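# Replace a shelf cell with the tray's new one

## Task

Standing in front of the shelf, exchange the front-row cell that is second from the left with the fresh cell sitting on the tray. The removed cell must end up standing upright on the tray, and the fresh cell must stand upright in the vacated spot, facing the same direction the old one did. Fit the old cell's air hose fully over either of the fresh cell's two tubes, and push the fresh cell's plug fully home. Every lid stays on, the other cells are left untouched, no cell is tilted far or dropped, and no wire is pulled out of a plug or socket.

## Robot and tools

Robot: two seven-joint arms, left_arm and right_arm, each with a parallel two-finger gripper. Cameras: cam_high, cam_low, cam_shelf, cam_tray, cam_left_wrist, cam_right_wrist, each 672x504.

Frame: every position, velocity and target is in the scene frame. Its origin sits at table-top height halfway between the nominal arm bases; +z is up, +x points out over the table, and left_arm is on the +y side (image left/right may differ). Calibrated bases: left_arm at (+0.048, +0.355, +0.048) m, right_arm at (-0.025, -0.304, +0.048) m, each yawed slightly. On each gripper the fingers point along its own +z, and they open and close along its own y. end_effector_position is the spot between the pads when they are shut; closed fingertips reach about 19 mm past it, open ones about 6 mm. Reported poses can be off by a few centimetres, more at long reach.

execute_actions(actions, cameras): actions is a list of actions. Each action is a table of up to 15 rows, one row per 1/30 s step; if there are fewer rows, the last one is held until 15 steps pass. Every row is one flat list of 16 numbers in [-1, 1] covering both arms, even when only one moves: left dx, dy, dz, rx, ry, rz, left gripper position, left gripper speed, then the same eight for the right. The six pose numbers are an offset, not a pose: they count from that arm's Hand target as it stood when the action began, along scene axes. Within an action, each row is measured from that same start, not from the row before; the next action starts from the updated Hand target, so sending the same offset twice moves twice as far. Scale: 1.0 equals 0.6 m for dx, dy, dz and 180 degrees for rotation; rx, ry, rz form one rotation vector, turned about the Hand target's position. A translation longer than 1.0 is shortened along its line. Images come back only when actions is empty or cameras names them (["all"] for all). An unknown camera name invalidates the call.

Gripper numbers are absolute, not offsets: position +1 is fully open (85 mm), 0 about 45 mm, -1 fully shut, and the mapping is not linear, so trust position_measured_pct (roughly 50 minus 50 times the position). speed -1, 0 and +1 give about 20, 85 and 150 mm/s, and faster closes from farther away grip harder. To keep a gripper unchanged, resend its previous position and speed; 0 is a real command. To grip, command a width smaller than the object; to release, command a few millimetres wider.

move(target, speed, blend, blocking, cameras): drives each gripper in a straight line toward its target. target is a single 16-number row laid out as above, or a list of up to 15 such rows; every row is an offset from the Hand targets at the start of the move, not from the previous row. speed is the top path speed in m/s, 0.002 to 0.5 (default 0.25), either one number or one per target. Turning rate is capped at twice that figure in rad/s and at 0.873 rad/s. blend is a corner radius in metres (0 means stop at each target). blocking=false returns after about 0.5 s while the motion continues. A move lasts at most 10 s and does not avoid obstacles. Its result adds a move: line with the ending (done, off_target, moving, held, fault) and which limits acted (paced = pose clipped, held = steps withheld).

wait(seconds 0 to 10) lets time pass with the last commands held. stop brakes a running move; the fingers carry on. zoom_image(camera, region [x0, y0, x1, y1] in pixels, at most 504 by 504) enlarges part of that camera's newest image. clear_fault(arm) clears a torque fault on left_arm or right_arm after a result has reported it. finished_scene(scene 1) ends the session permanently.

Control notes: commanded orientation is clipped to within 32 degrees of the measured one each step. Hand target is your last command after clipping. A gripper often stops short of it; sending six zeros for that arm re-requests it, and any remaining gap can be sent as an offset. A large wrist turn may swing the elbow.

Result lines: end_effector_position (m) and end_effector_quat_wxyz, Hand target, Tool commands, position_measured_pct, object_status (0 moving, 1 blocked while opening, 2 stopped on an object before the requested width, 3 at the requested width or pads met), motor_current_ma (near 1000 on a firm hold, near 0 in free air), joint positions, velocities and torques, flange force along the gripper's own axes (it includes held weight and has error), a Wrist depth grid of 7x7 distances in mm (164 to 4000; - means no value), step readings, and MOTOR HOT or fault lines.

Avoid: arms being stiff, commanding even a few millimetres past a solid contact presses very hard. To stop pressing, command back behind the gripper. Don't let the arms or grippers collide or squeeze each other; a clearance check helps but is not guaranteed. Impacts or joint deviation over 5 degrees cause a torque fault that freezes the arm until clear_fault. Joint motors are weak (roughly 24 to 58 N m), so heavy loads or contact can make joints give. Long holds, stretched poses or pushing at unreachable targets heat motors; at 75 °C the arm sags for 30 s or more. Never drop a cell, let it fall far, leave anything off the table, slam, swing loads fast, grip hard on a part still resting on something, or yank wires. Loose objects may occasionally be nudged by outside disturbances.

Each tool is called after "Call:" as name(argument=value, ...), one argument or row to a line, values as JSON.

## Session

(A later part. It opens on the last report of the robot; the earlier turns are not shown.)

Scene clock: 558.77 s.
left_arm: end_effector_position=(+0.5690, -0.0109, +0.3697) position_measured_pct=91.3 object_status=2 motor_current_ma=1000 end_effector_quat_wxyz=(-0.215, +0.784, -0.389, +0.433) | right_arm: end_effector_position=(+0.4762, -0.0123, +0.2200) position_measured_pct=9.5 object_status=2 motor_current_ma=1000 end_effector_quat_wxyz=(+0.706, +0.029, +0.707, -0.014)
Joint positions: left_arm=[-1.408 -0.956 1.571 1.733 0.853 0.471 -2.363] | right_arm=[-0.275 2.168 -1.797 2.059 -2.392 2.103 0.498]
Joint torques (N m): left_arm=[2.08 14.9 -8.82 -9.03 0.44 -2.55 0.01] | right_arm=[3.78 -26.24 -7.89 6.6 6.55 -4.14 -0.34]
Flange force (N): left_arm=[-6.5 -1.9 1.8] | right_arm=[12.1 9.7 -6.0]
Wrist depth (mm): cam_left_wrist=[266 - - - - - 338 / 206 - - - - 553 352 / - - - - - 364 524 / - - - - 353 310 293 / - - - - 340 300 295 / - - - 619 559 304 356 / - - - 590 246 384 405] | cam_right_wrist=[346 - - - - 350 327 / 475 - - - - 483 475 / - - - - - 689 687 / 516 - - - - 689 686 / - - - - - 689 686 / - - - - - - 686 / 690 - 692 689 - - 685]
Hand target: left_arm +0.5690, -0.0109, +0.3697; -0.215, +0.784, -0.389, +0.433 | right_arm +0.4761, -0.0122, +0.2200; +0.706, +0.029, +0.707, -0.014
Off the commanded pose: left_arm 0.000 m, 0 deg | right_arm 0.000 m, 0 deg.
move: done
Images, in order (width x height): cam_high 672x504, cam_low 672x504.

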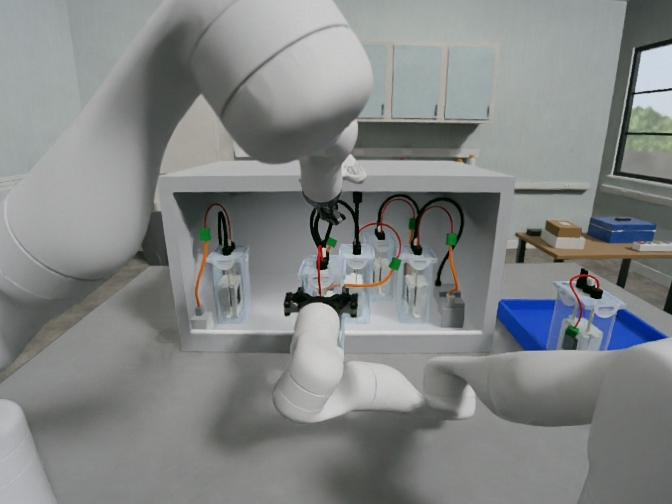

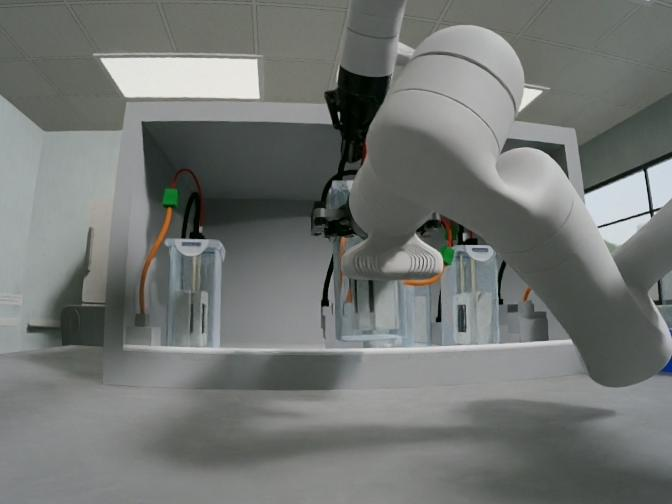

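Call:
move(
  target=[
    [0,0,0,0,0,0,-0.95,-1,0.004,0.08,0.0,0,0,0,0.79,-1],
    [0,0,0,0,0,0,-0.95,-1,0.005,0.165,0,0,0,0,0.79,-1],
  ],
  speed=0.12,
  blend=0.03,
  cameras=["cam_high","cam_right_wrist"],
)

Scene clock: 561.27 s.
left_arm: end_effector_position=(+0.5690, -0.0109, +0.3697) position_measured_pct=91.3 object_status=2 motor_current_ma=1000 end_effector_quat_wxyz=(-0.215, +0.784, -0.389, +0.433) | right_arm: end_effector_position=(+0.4791, +0.0869, +0.2200) position_measured_pct=9.5 object_status=2 motor_current_ma=1000 end_effector_quat_wxyz=(+0.706, +0.029, +0.707, -0.014)
Joint positions: left_arm=[-1.408 -0.956 1.571 1.733 0.853 0.471 -2.363] | right_arm=[-0.502 2.108 -1.886 1.765 -2.435 2.055 0.398]
Joint torques (N m): left_arm=[2.06 15.01 -8.76 -8.94 0.39 -2.61 0.1] | right_arm=[2.58 -29.85 -7.36 7.14 6.95 -3.49 -0.37]
Flange force (N): left_arm=[-6.0 -1.8 1.7] | right_arm=[13.9 7.3 -3.1]
Wrist depth (mm): cam_left_wrist=[266 - - - - - 338 / 206 - - - - 553 353 / - - - - - 363 521 / - - - - 354 309 293 / - - - - 341 300 295 / - - - 621 559 303 356 / - - - 591 246 384 406] | cam_right_wrist=[336 - - - - 346 322 / 342 - - - - 475 332 / 342 - - - - 691 331 / 291 - - - - 690 389 / - - - - - 688 429 / 322 - - - - - 307 / 690 - 691 688 - - 361]
Hand target: left_arm +0.5690, -0.0109, +0.3697; -0.215, +0.784, -0.389, +0.433 | right_arm +0.4791, +0.0869, +0.2200; +0.706, +0.029, +0.707, -0.014
Off the commanded pose: left_arm 0.000 m, 0 deg | right_arm 0.000 m, 0 deg.
move: done; blend cut to 0.024 m at target 1
Images, in order (width x height): cam_high 672x504, cam_right_wrist 672x504.

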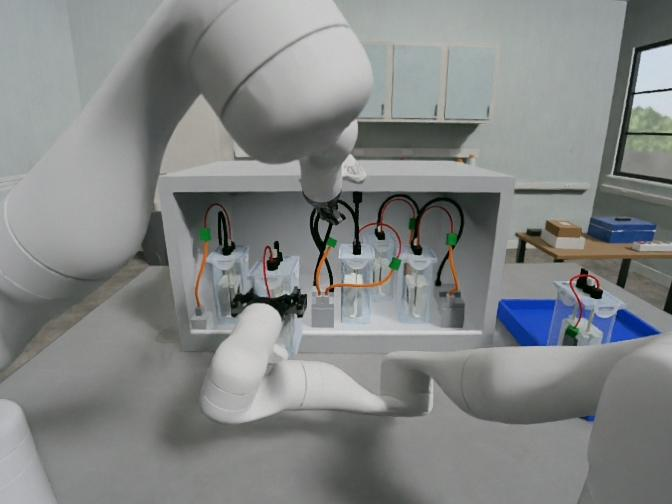

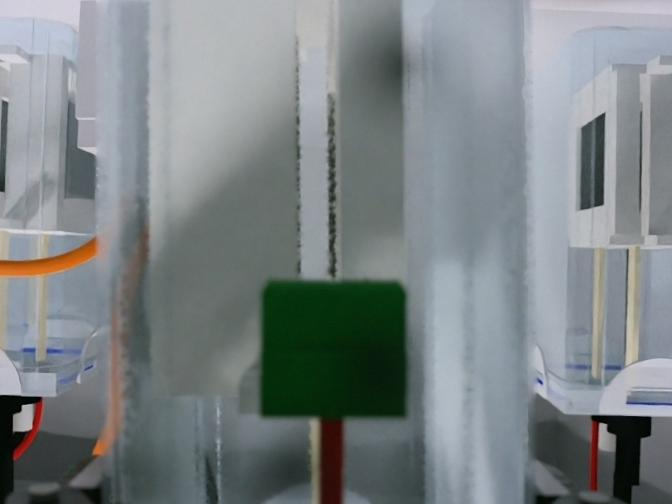

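Call:
move(
  target=[
    [0,0,0,0,0,0,-0.95,-1,0.2,0.008,-0.005,0,0,0,0.79,-1],
  ],
  speed=0.1,
  cameras=["cam_shelf","cam_right_wrist","cam_high"],
)

Scene clock: 567.90 s.
left_arm: end_effector_position=(+0.5690, -0.0109, +0.3697) position_measured_pct=91.3 object_status=2 motor_current_ma=1000 end_effector_quat_wxyz=(-0.215, +0.784, -0.389, +0.433) | right_arm: end_effector_position=(+0.5991, +0.0916, +0.2170) position_measured_pct=9.5 object_status=2 motor_current_ma=1000 end_effector_quat_wxyz=(+0.706, +0.029, +0.707, -0.014)
Joint positions: left_arm=[-1.408 -0.956 1.571 1.733 0.853 0.471 -2.363] | right_arm=[-0.396 2.061 -1.944 1.516 -2.556 1.737 0.284]
Joint torques (N m): left_arm=[1.96 15.01 -8.79 -8.95 0.41 -2.55 0.05] | right_arm=[3.59 -34.24 -8.59 8.65 8.11 -2.47 -0.4]
Flange force (N): left_arm=[-6.2 -1.6 1.5] | right_arm=[14.9 9.5 -1.5]
Wrist depth (mm): cam_left_wrist=[266 - - - - - 339 / 206 - - - - 552 353 / - - - - - 363 522 / - - - - 354 310 293 / - - - - 341 300 295 / - - - 618 560 303 356 / - - - 590 246 384 404] | cam_right_wrist=[181 - - - - 307 287 / 183 - - - - 446 376 / 192 - - - - 569 560 / - - - - - 572 525 / 456 - - - - 568 522 / 228 - - - - - 307 / 227 - 570 569 - - 251]
Hand target: left_arm +0.5690, -0.0109, +0.3697; -0.215, +0.784, -0.389, +0.433 | right_arm +0.5991, +0.0916, +0.2170; +0.706, +0.029, +0.707, -0.014
Off the commanded pose: left_arm 0.000 m, 0 deg | right_arm 0.000 m, 0 deg.
move: done
Images, in order (width x height): cam_high 672x504, cam_shelf 672x504, cam_right_wrist 672x504.

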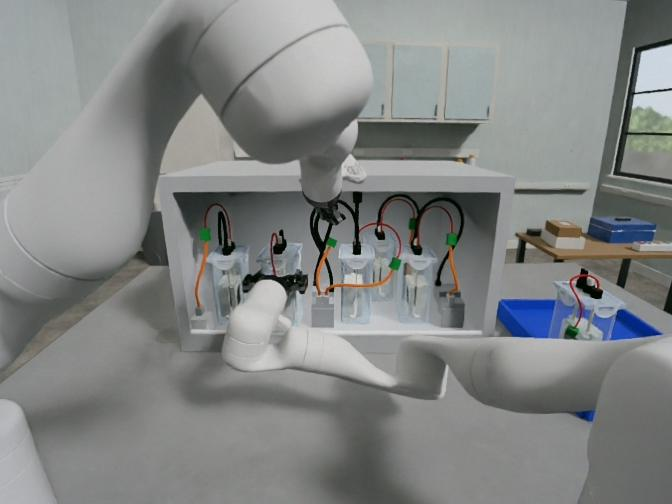

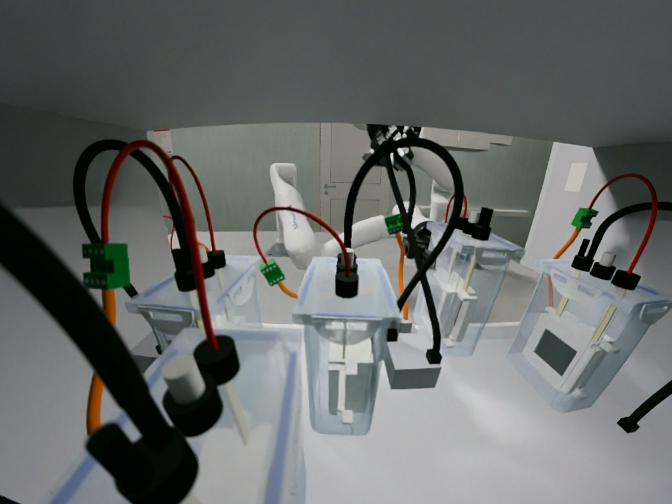

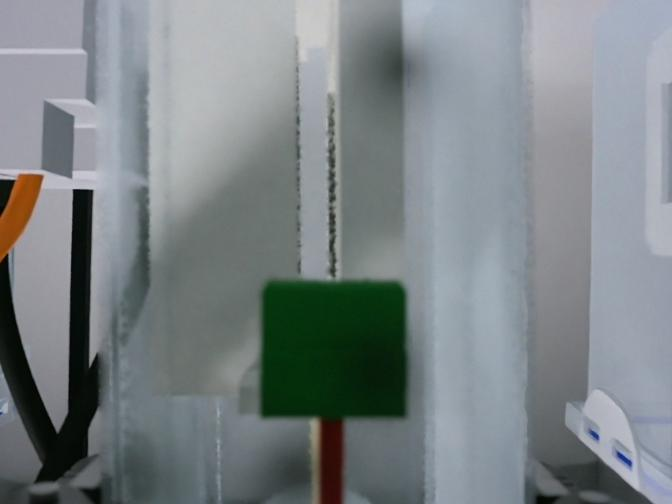

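Call:
move(
  target=[
    [0,0,0,0,0,0,-0.95,-1,0.14,-0.0143,-0.005,0,0,0,0.79,-1],
  ],
  speed=0.1,
  cameras=["cam_shelf","cam_right_wrist","cam_high","cam_low","cam_left_wrist"],
)

Scene clock: 570.50 s.
left_arm: end_effector_position=(+0.5690, -0.0109, +0.3697) position_measured_pct=91.3 object_status=2 motor_current_ma=1000 end_effector_quat_wxyz=(-0.215, +0.784, -0.389, +0.433) | right_arm: end_effector_position=(+0.6831, +0.0831, +0.2140) position_measured_pct=9.5 object_status=2 motor_current_ma=1000 end_effector_quat_wxyz=(+0.706, +0.029, +0.707, -0.014)
Joint positions: left_arm=[-1.408 -0.956 1.571 1.733 0.853 0.471 -2.363] | right_arm=[-0.348 2.014 -1.97 1.313 -2.612 1.515 0.213]
Joint torques (N m): left_arm=[1.96 14.84 -8.78 -9.11 0.4 -2.57 0.03] | right_arm=[3.3 -37.22 -8.6 9.3 8.33 -1.93 -0.34]
Flange force (N): left_arm=[-6.9 -1.9 1.3] | right_arm=[15.2 8.9 0.4]
Wrist depth (mm): cam_left_wrist=[266 - - - - - 338 / 205 - - - - 552 353 / - - - - - 363 521 / - - - - 353 309 293 / - - - - 341 301 295 / - - - 620 561 303 356 / - - - 334 246 384 405] | cam_right_wrist=[- - - - - 294 292 / - - - - - 427 423 / 178 - - - - 485 485 / 181 - - - - 486 485 / 176 - - - - 485 484 / 412 - - - - - 484 / 489 - - 485 - - 483]
Hand target: left_arm +0.5690, -0.0109, +0.3697; -0.215, +0.784, -0.389, +0.433 | right_arm +0.6831, +0.0831, +0.2140; +0.706, +0.029, +0.707, -0.014
Off the commanded pose: left_arm 0.000 m, 0 deg | right_arm 0.000 m, 0 deg.
move: done
Images, in order (width x height): cam_high 672x504, cam_low 672x504, cam_shelf 672x504, cam_left_wrist 672x504, cam_right_wrist 672x504.

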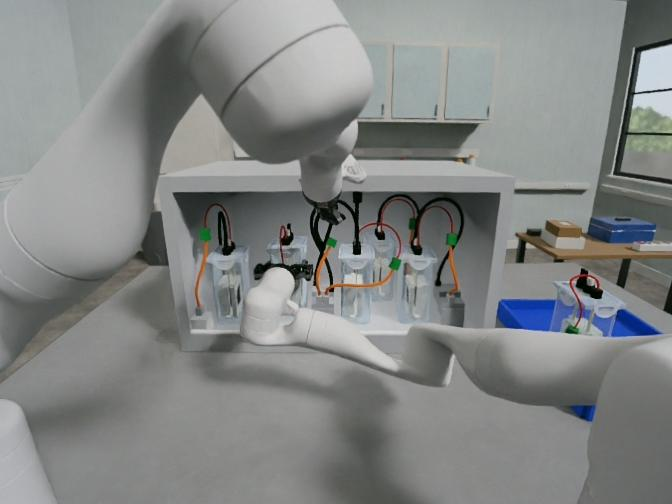

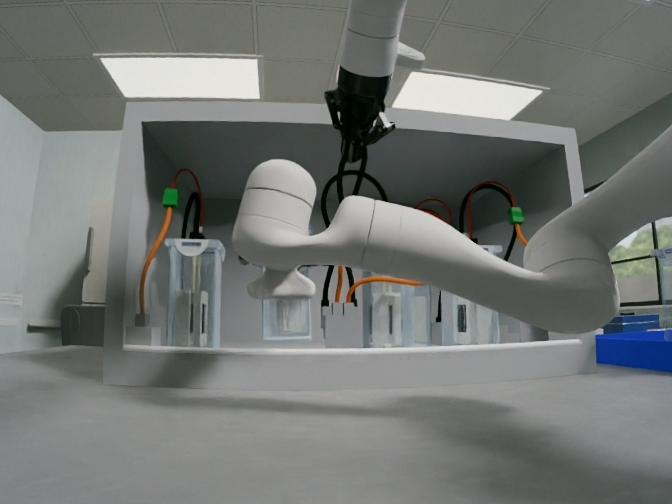

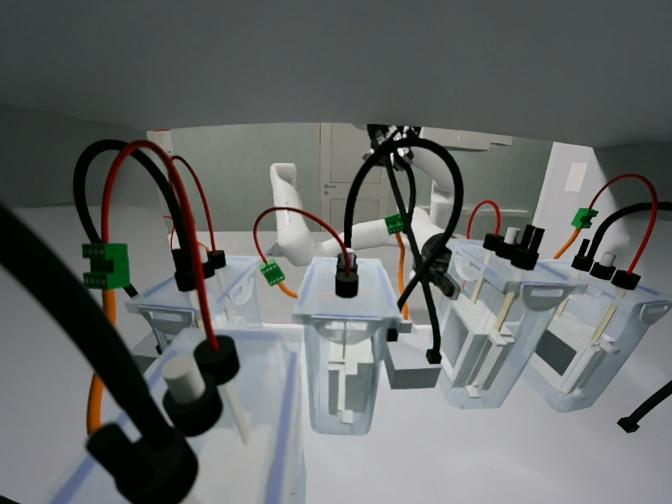

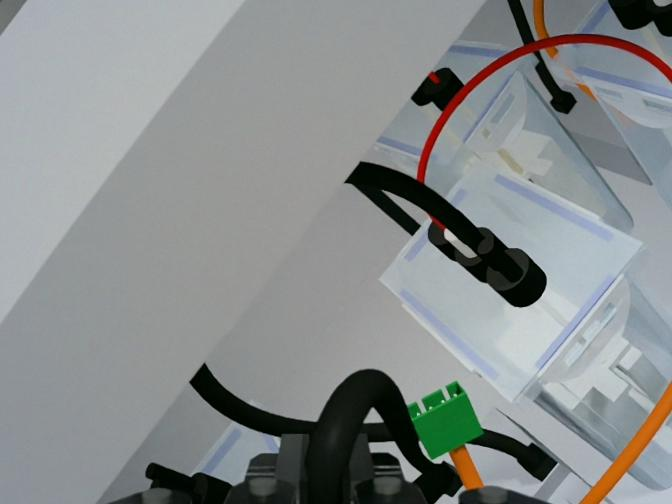

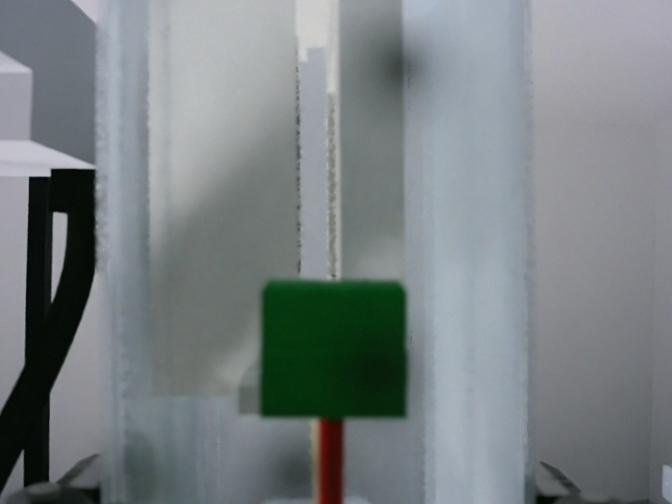

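Call:
move(
  target=[
    [0,0,0,0,0,0,-0.95,-1,0.0,0.0,-0.04,0,0,0,0.79,-1],
  ],
  speed=0.06,
  cameras=["cam_shelf","cam_right_wrist"],
)

Scene clock: 572.23 s.
left_arm: end_effector_position=(+0.5690, -0.0109, +0.3697) position_measured_pct=91.3 object_status=2 motor_current_ma=1000 end_effector_quat_wxyz=(-0.215, +0.784, -0.389, +0.433) | right_arm: end_effector_position=(+0.6831, +0.0830, +0.1900) position_measured_pct=9.5 object_status=2 motor_current_ma=1000 end_effector_quat_wxyz=(+0.707, +0.029, +0.707, -0.014)
Joint positions: left_arm=[-1.408 -0.956 1.571 1.733 0.853 0.471 -2.363] | right_arm=[-0.348 2.045 -1.952 1.289 -2.586 1.497 0.172]
Joint torques (N m): left_arm=[1.99 14.94 -8.76 -9.01 0.38 -2.61 0.09] | right_arm=[2.75 -37.33 -8.34 9.82 8.34 -1.63 -0.35]
Flange force (N): left_arm=[-6.4 -1.8 1.5] | right_arm=[16.1 8.8 1.5]
Wrist depth (mm): cam_left_wrist=[266 - - - - - 338 / 206 - - - - 551 352 / - - - - - 364 522 / - - - - 353 310 293 / - - - - 341 300 295 / - - - 618 559 304 356 / - - - 342 246 384 407] | cam_right_wrist=[- - - - - 237 235 / - - - - - 355 352 / - - - - - 490 487 / 179 - - - - 488 486 / 182 - - - - 486 486 / 179 - - - - - 487 / 420 - - 486 - - 486]
Hand target: left_arm +0.5690, -0.0109, +0.3697; -0.215, +0.784, -0.389, +0.433 | right_arm +0.6831, +0.0831, +0.1900; +0.706, +0.029, +0.707, -0.014
Off the commanded pose: left_arm 0.000 m, 0 deg | right_arm 0.000 m, 0 deg.
move: done
Images, in order (width x height): cam_shelf 672x504, cam_right_wrist 672x504.

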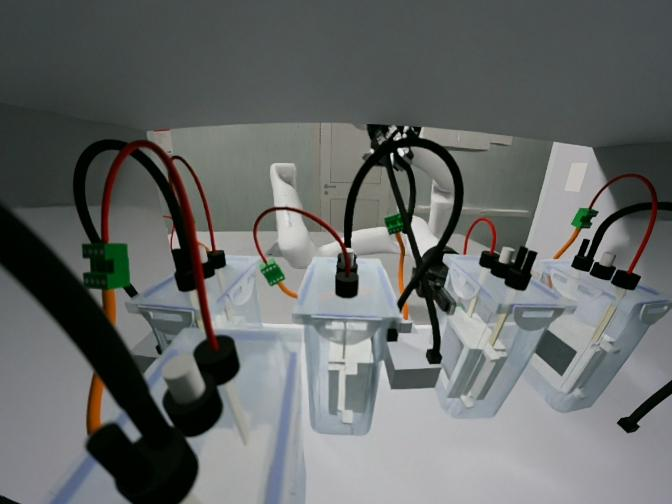

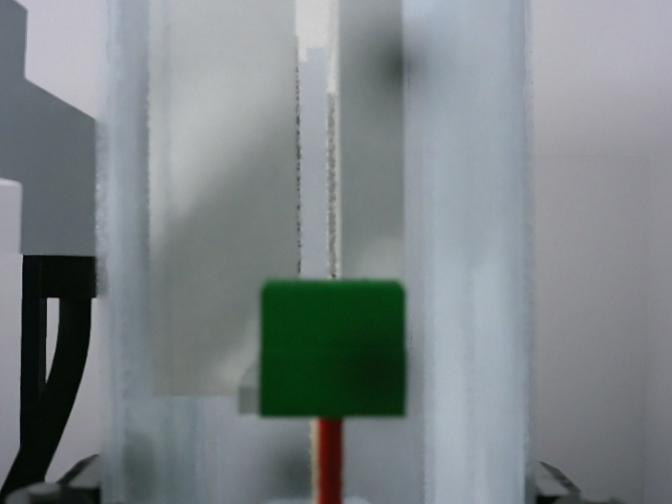

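Call:
move(
  target=[
    [0,0,0,0,0,0,-0.95,-1,0.0,0.0,-0.008,0,0,0,0.79,-1],
  ],
  speed=0.03,
)

Scene clock: 573.53 s.
left_arm: end_effector_position=(+0.5690, -0.0109, +0.3697) position_measured_pct=91.3 object_status=2 motor_current_ma=1000 end_effector_quat_wxyz=(-0.215, +0.784, -0.389, +0.433) | right_arm: end_effector_position=(+0.6831, +0.0830, +0.1853) position_measured_pct=9.5 object_status=2 motor_current_ma=1000 end_effector_quat_wxyz=(+0.707, +0.029, +0.707, -0.014)
Joint positions: left_arm=[-1.408 -0.956 1.571 1.733 0.853 0.471 -2.363] | right_arm=[-0.348 2.051 -1.949 1.283 -2.581 1.493 0.164]
Joint torques (N m): left_arm=[2.05 15.05 -8.85 -9 0.41 -2.59 0.05] | right_arm=[3.45 -23.6 -5.58 4.29 2.48 -1.38 -0.15]
Flange force (N): left_arm=[-6.2 -1.6 1.9] | right_arm=[-2.8 5.5 -5.5]
Wrist depth (mm): cam_left_wrist=[266 - - - - - 339 / 206 - - - - 553 353 / - - - - - 364 523 / - - - - 354 309 293 / - - - - 341 300 295 / - - - 619 559 304 356 / - - - 341 246 383 406] | cam_right_wrist=[- - - - - 233 232 / - - - - - 353 350 / - - - - - 488 488 / 179 - - - - 487 486 / 181 - - - - 488 485 / 179 - - - - - 485 / 419 - 487 486 - - 486]
Hand target: left_arm +0.5690, -0.0109, +0.3697; -0.215, +0.784, -0.389, +0.433 | right_arm +0.6831, +0.0830, +0.1852; +0.706, +0.029, +0.707, -0.014
Off the commanded pose: left_arm 0.000 m, 0 deg | right_arm 0.000 m, 0 deg.
move: done

Call:
move(
  target=[0,0,0,0,0,0,-0.95,-1,0.0,0.0,0.001,0,0,0,1,-1],
  speed=0.03,
  cameras=["cam_right_wrist"],
)

Scene clock: 575.60 s.
left_arm: end_effector_position=(+0.5690, -0.0109, +0.3697) position_measured_pct=91.3 object_status=2 motor_current_ma=1000 end_effector_quat_wxyz=(-0.215, +0.784, -0.389, +0.433) | right_arm: end_effector_position=(+0.6831, +0.0831, +0.1858) position_measured_pct=0.0 object_status=3 motor_current_ma=0 end_effector_quat_wxyz=(+0.706, +0.029, +0.707, -0.014)
Joint positions: left_arm=[-1.408 -0.956 1.571 1.733 0.853 0.471 -2.363] | right_arm=[-0.348 2.05 -1.949 1.284 -2.582 1.494 0.165]
Joint torques (N m): left_arm=[2.04 15.09 -8.74 -9.06 0.41 -2.58 0.08] | right_arm=[3.06 -23.98 -5.65 5.61 3.09 -0.71 -0.45]
Flange force (N): left_arm=[-6.4 -1.6 1.5] | right_arm=[-1.3 8.6 -0.1]
Wrist depth (mm): cam_left_wrist=[266 - - - - - 339 / 206 - - - - 552 353 / - - - - - 363 522 / - - - - 353 310 294 / - - - - 342 300 295 / - - - 616 559 303 357 / - - - 341 246 385 405] | cam_right_wrist=[- - - - - 233 233 / - - - - - 353 351 / - - - - - 485 484 / - - - - - 484 484 / 180 - - - - 483 484 / 178 - - - - - 484 / 486 - - 486 - - 483]
Hand target: left_arm +0.5690, -0.0109, +0.3697; -0.215, +0.784, -0.389, +0.433 | right_arm +0.6831, +0.0830, +0.1858; +0.706, +0.029, +0.707, -0.014
Off the commanded pose: left_arm 0.000 m, 0 deg | right_arm 0.000 m, 0 deg.
move: done
Images, in order (width x height): cam_right_wrist 672x504.

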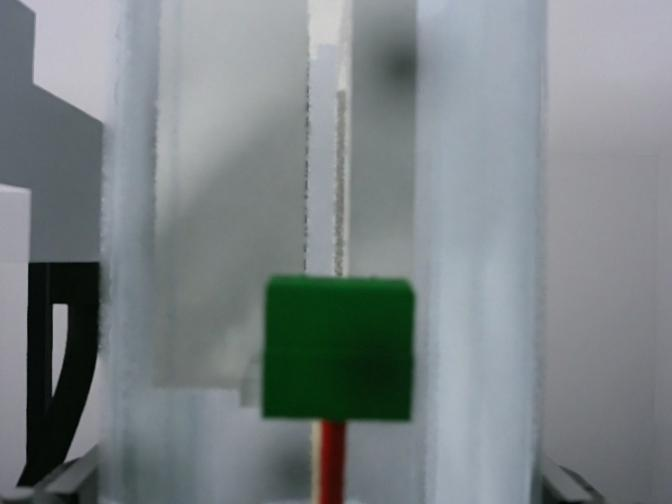

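Call:
move(
  target=[0,0,0,0,0,0,-0.95,-1,-0.033,0.0035,0.0,0,0,0,1,-1],
  speed=0.05,
  cameras=["cam_right_wrist","cam_shelf"],
)

Scene clock: 577.33 s.
left_arm: end_effector_position=(+0.5690, -0.0109, +0.3697) position_measured_pct=91.3 object_status=2 motor_current_ma=1000 end_effector_quat_wxyz=(-0.215, +0.784, -0.389, +0.433) | right_arm: end_effector_position=(+0.6633, +0.0852, +0.1858) position_measured_pct=0.0 object_status=3 motor_current_ma=0 end_effector_quat_wxyz=(+0.706, +0.029, +0.707, -0.014)
Joint positions: left_arm=[-1.408 -0.956 1.571 1.733 0.853 0.471 -2.363] | right_arm=[-0.354 2.064 -1.942 1.337 -2.57 1.546 0.182]
Joint torques (N m): left_arm=[2 14.98 -8.8 -9.06 0.42 -2.53 0.07] | right_arm=[2.97 -23.34 -5.7 5.56 3.03 -0.74 -0.43]
Flange force (N): left_arm=[-6.8 -1.7 1.6] | right_arm=[-1.5 8.4 -0.4]
Wrist depth (mm): cam_left_wrist=[266 - - - - - 338 / 206 - - - - 551 353 / - - - - - 364 523 / - - - - 353 310 294 / - - - - 341 300 295 / - - - 620 559 303 356 / - - - 341 246 383 405] | cam_right_wrist=[225 - - - 223 237 236 / - - - - - 362 359 / - 208 - - - 505 505 / - 197 - - - 503 503 / 508 - - - - 505 503 / 506 - - 505 - 504 503 / 437 507 506 505 504 503 503]
Hand target: left_arm +0.5690, -0.0109, +0.3697; -0.215, +0.784, -0.389, +0.433 | right_arm +0.6633, +0.0852, +0.1858; +0.706, +0.029, +0.707, -0.014
Off the commanded pose: left_arm 0.000 m, 0 deg | right_arm 0.000 m, 0 deg.
move: done
Images, in order (width x height): cam_shelf 672x504, cam_right_wrist 672x504.

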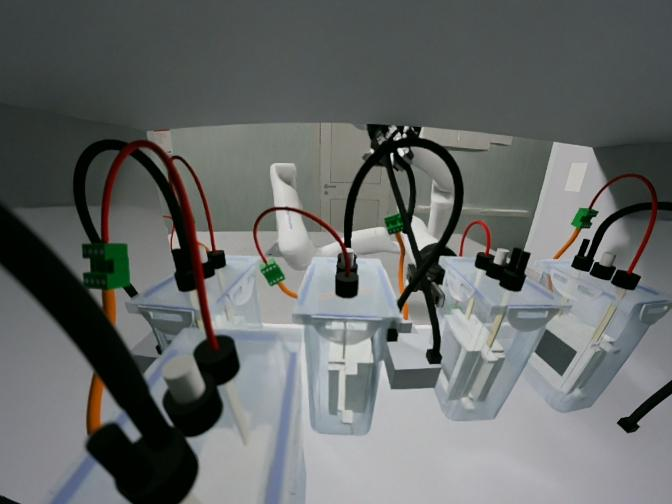

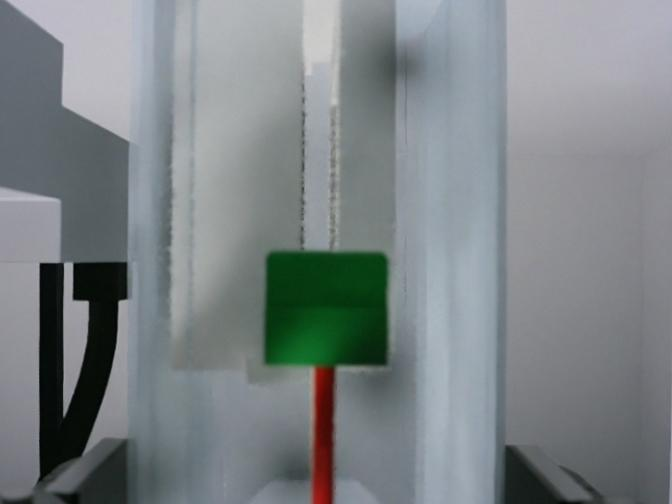

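Call:
move(
  target=[0,0,0,0,0,0,-0.95,-1,-0.25,0.0175,0.0,0,0,0,1,-1],
  speed=0.15,
  cameras=["cam_right_wrist","cam_shelf","cam_high","cam_low","cam_left_wrist"],
)

Call:
zoom_image(
  camera="cam_low",
  region=[230, 80, 450, 360],
)

Call:
zoom_image(
  camera="cam_high",
  region=[230, 170, 410, 350],
)

Call:
zoom_image(
  camera="cam_shelf",
  region=[340, 180, 600, 430],
)

Scene clock: 581.00 s.
left_arm: end_effector_position=(+0.5690, -0.0109, +0.3697) position_measured_pct=91.3 object_status=2 motor_current_ma=1000 end_effector_quat_wxyz=(-0.215, +0.784, -0.389, +0.433) | right_arm: end_effector_position=(+0.5133, +0.0957, +0.1857) position_measured_pct=0.0 object_status=3 motor_current_ma=0 end_effector_quat_wxyz=(+0.706, +0.029, +0.707, -0.014)
Joint positions: left_arm=[-1.408 -0.956 1.571 1.733 0.853 0.471 -2.363] | right_arm=[-0.472 2.151 -1.885 1.648 -2.442 1.924 0.305]
Joint torques (N m): left_arm=[2.04 15.03 -8.86 -8.93 0.34 -2.55 0.03] | right_arm=[2.73 -19.89 -5.32 5.16 2.78 -1.15 -0.43]
Flange force (N): left_arm=[-6.2 -1.6 2.0] | right_arm=[-2.6 8.0 -3.1]
Wrist depth (mm): cam_left_wrist=[266 - - - - - 338 / 206 - - - - 553 353 / - - - - - 364 521 / - - - - 353 310 293 / - - - - 341 300 294 / - - - 619 559 303 356 / - - - 342 246 384 405] | cam_right_wrist=[208 208 207 207 207 206 206 / 263 263 315 311 376 371 307 / 267 267 294 290 656 647 300 / 310 274 294 288 656 653 300 / 310 581 656 655 655 653 358 / 368 657 658 391 653 656 389 / 330 314 339 297 651 346 325]
Hand target: left_arm +0.5690, -0.0109, +0.3697; -0.215, +0.784, -0.389, +0.433 | right_arm +0.5133, +0.0957, +0.1858; +0.706, +0.029, +0.707, -0.014
Off the commanded pose: left_arm 0.000 m, 0 deg | right_arm 0.000 m, 0 deg.
move: done
Images, in order (width x height): cam_high 672x504, cam_low 672x504, cam_shelf 672x504, cam_left_wrist 672x504, cam_right_wrist 672x504.

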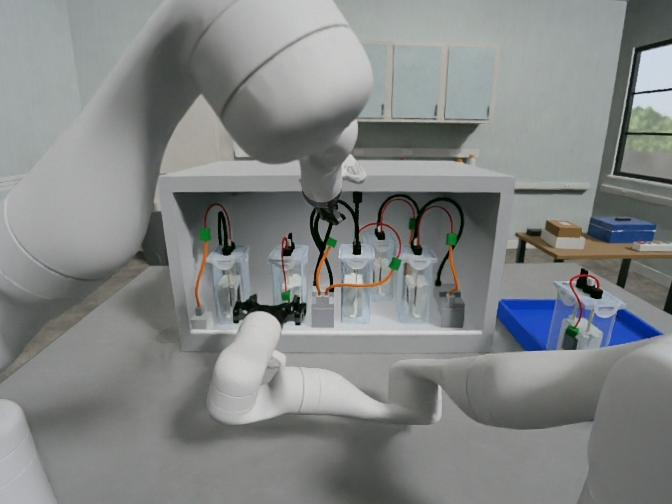

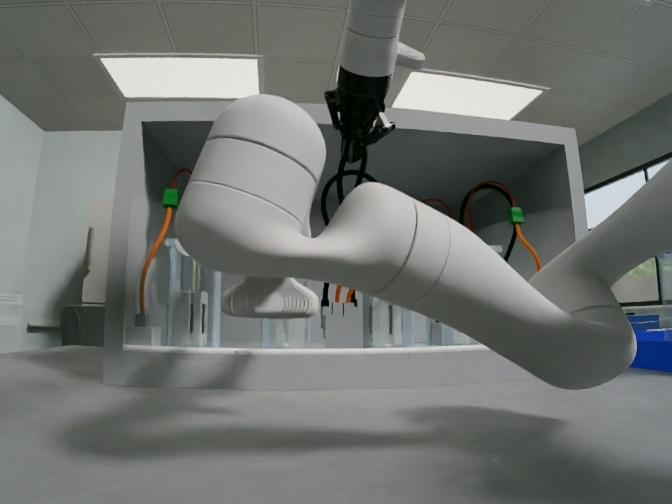

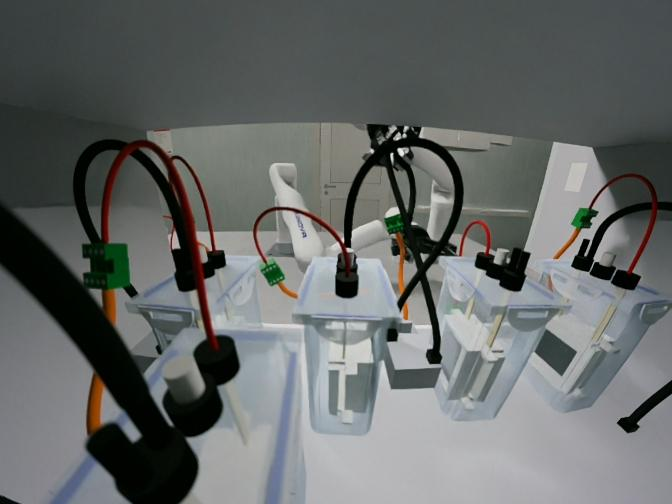

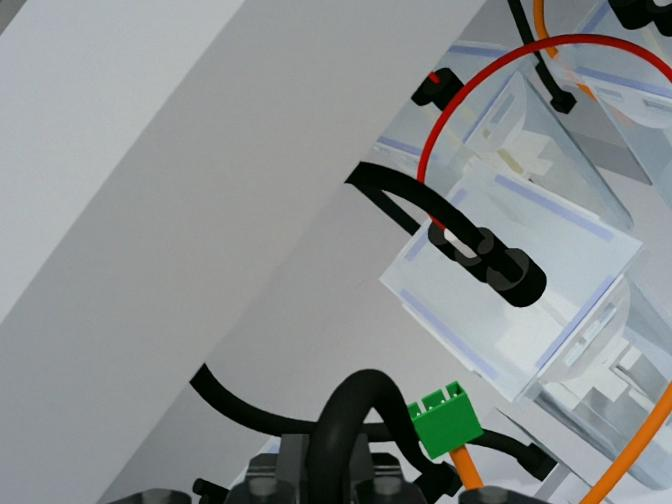

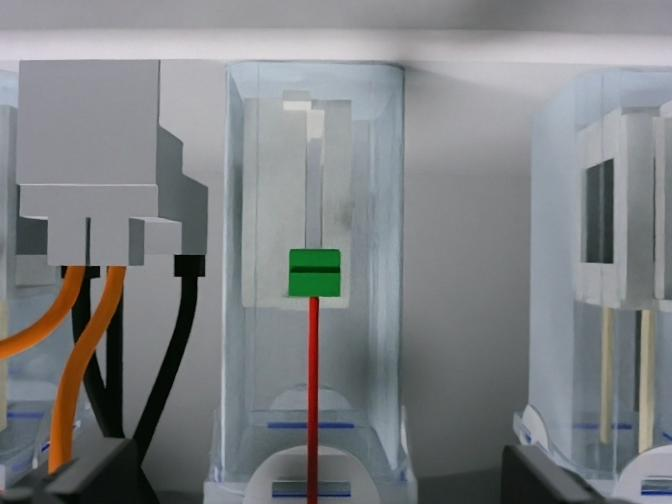

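Scaled by 1.800 from the camera's 672x504 image, which has a finer 960x720 frame.

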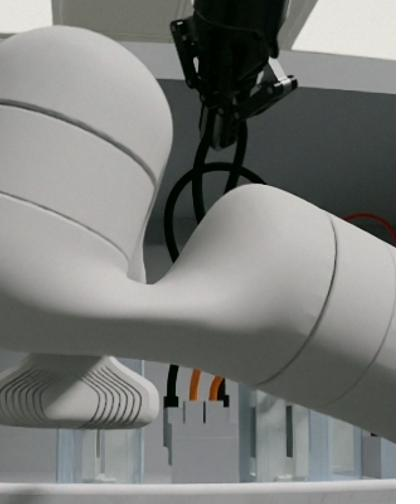

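Scaled by 2.800 from the camera's 672x504 image, which has a finer 960x720 frame.

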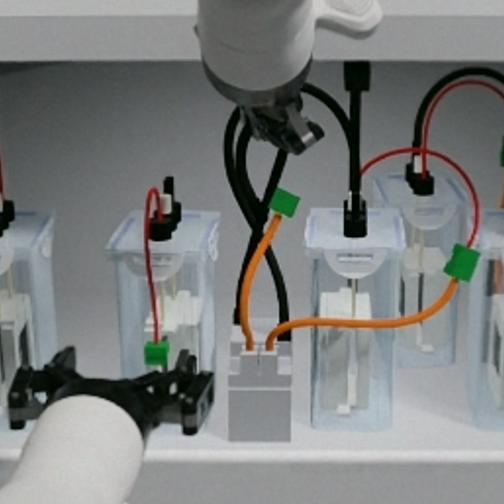

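Scaled by 1.938 from the camera's 672x504 image, which has a finer 960x720 frame.

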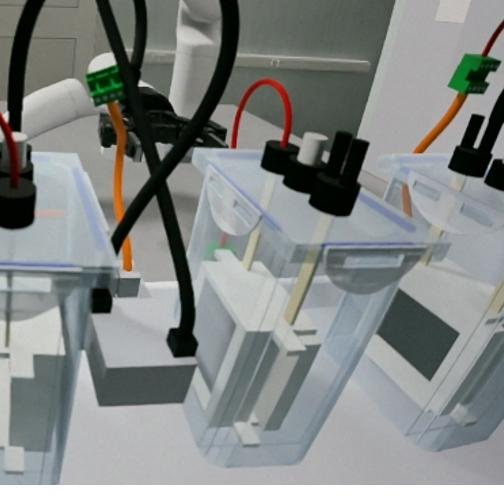

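Call:
move(
  target=[-0.065,0.0,0.05,0,0,0,-0.95,-1,-0.08,0.0,0.0,0,0,0,1,-1],
  speed=0.1,
  cameras=["cam_right_wrist","cam_shelf","cam_high","cam_low","cam_left_wrist"],
)

Call:
zoom_image(
  camera="cam_low",
  region=[230, 80, 450, 360],
)

Call:
zoom_image(
  camera="cam_high",
  region=[230, 170, 410, 350],
)

Call:
zoom_image(
  camera="cam_shelf",
  region=[340, 110, 500, 270],
)

Scene clock: 584.77 s.
left_arm: end_effector_position=(+0.5300, -0.0108, +0.3996) position_measured_pct=91.3 object_status=2 motor_current_ma=1000 end_effector_quat_wxyz=(-0.215, +0.784, -0.389, +0.433) | right_arm: end_effector_position=(+0.4652, +0.0957, +0.1858) position_measured_pct=0.0 object_status=3 motor_current_ma=0 end_effector_quat_wxyz=(+0.706, +0.029, +0.707, -0.014)
Joint positions: left_arm=[-1.286 -0.947 1.448 1.753 0.787 0.56 -2.315] | right_arm=[-0.531 2.169 -1.862 1.722 -2.388 2.045 0.346]
Joint torques (N m): left_arm=[6.99 16.21 -13.23 -14.47 0.57 -4.75 0.12] | right_arm=[2.95 -18.99 -5.3 4.8 2.62 -1.2 -0.43]
Flange force (N): left_arm=[-12.0 2.3 19.9] | right_arm=[-2.8 7.8 -4.4]
Wrist depth (mm): cam_left_wrist=[449 277 194 - 168 328 365 / 351 221 173 - 170 458 370 / 263 185 - 169 - 522 557 / 210 173 167 - 393 354 522 / 184 - 171 699 377 341 399 / - 169 - 662 592 452 437 / - 170 - - - 422 445] | cam_right_wrist=[258 257 257 257 257 257 256 / 344 312 344 345 381 376 338 / 356 312 345 344 707 558 346 / 356 316 344 338 708 703 346 / 366 631 708 711 706 704 467 / 444 419 708 421 708 651 424 / 330 358 316 316 706 325 320]
Hand target: left_arm +0.5300, -0.0109, +0.3997; -0.215, +0.784, -0.389, +0.433 | right_arm +0.4653, +0.0957, +0.1858; +0.706, +0.029, +0.707, -0.014
Off the commanded pose: left_arm 0.000 m, 0 deg | right_arm 0.000 m, 0 deg.
move: done
Images, in order (width x height): cam_high 672x504, cam_low 672x504, cam_shelf 672x504, cam_left_wrist 672x504, cam_right_wrist 672x504.

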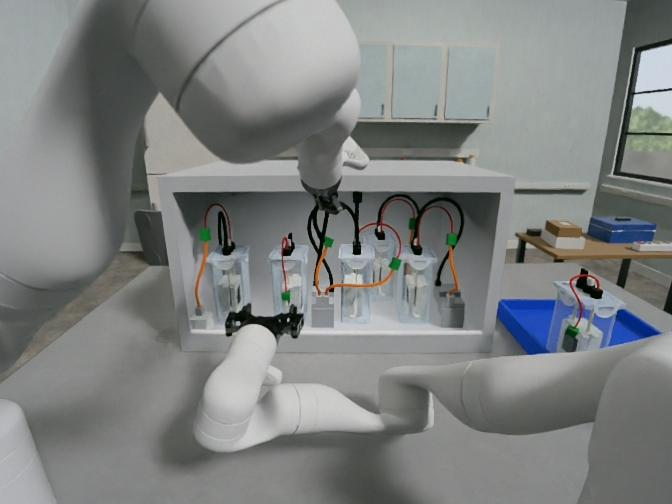

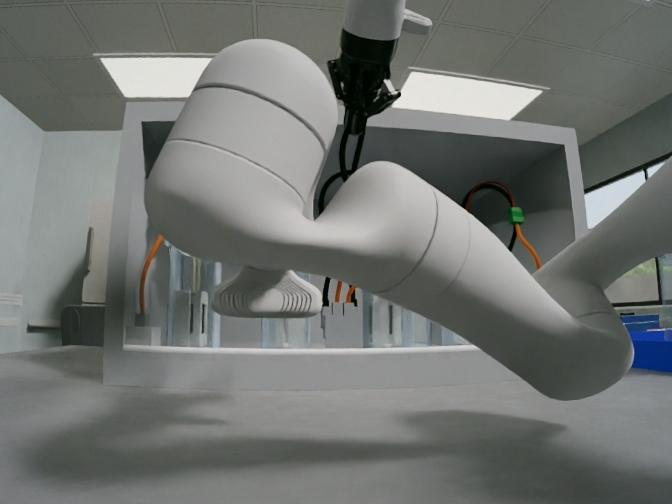

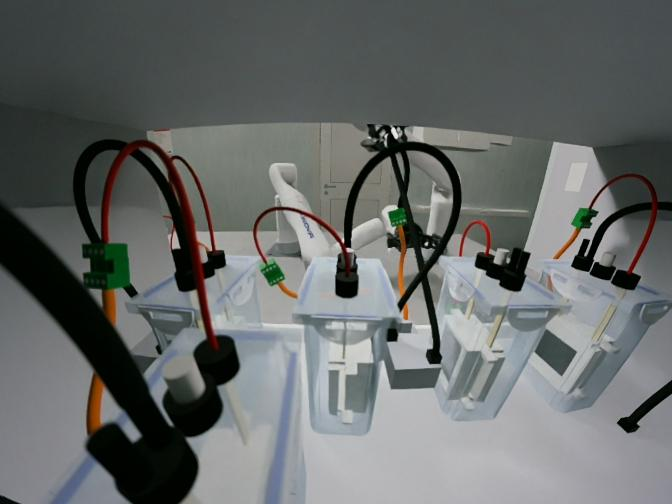

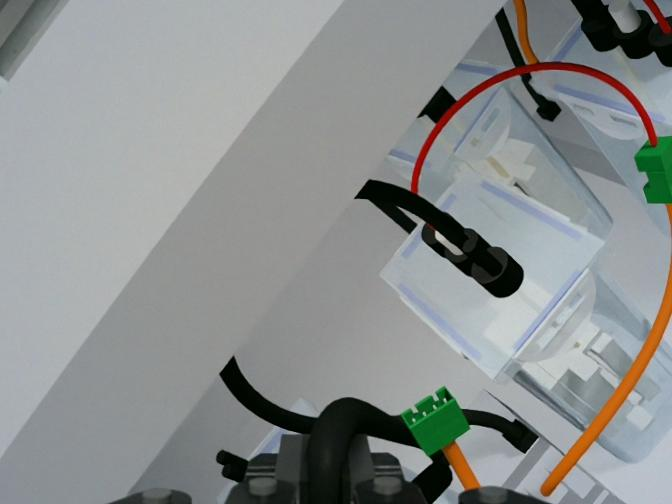

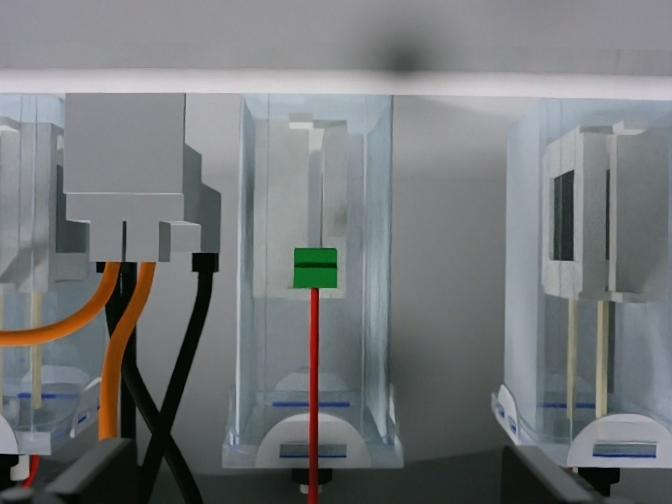

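Scaled by 1.800 from the camera's 672x504 image, which has a finer 960x720 frame.

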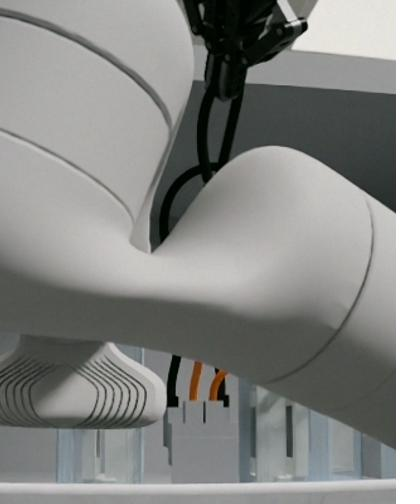

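Scaled by 2.800 from the camera's 672x504 image, which has a finer 960x720 frame.

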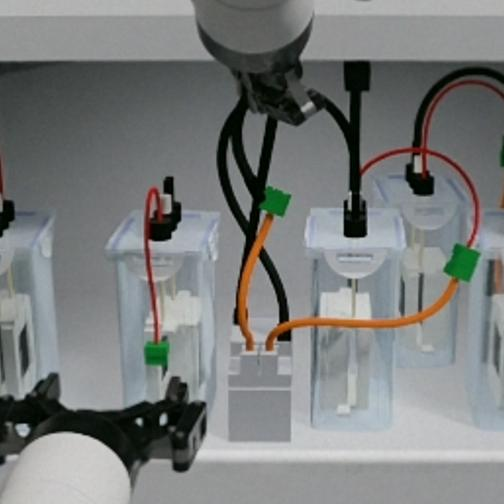

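Scaled by 3.150 from the camera's 672x504 image, which has a finer 960x720 frame.

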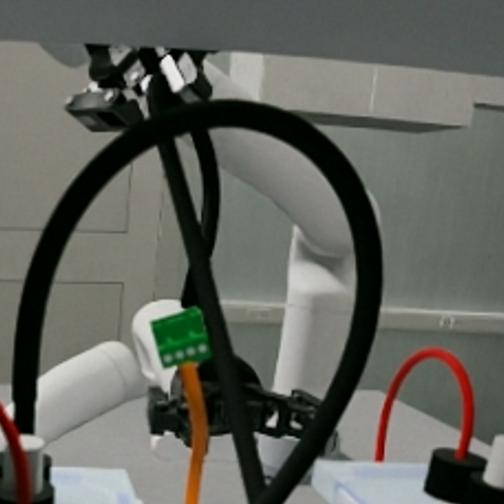

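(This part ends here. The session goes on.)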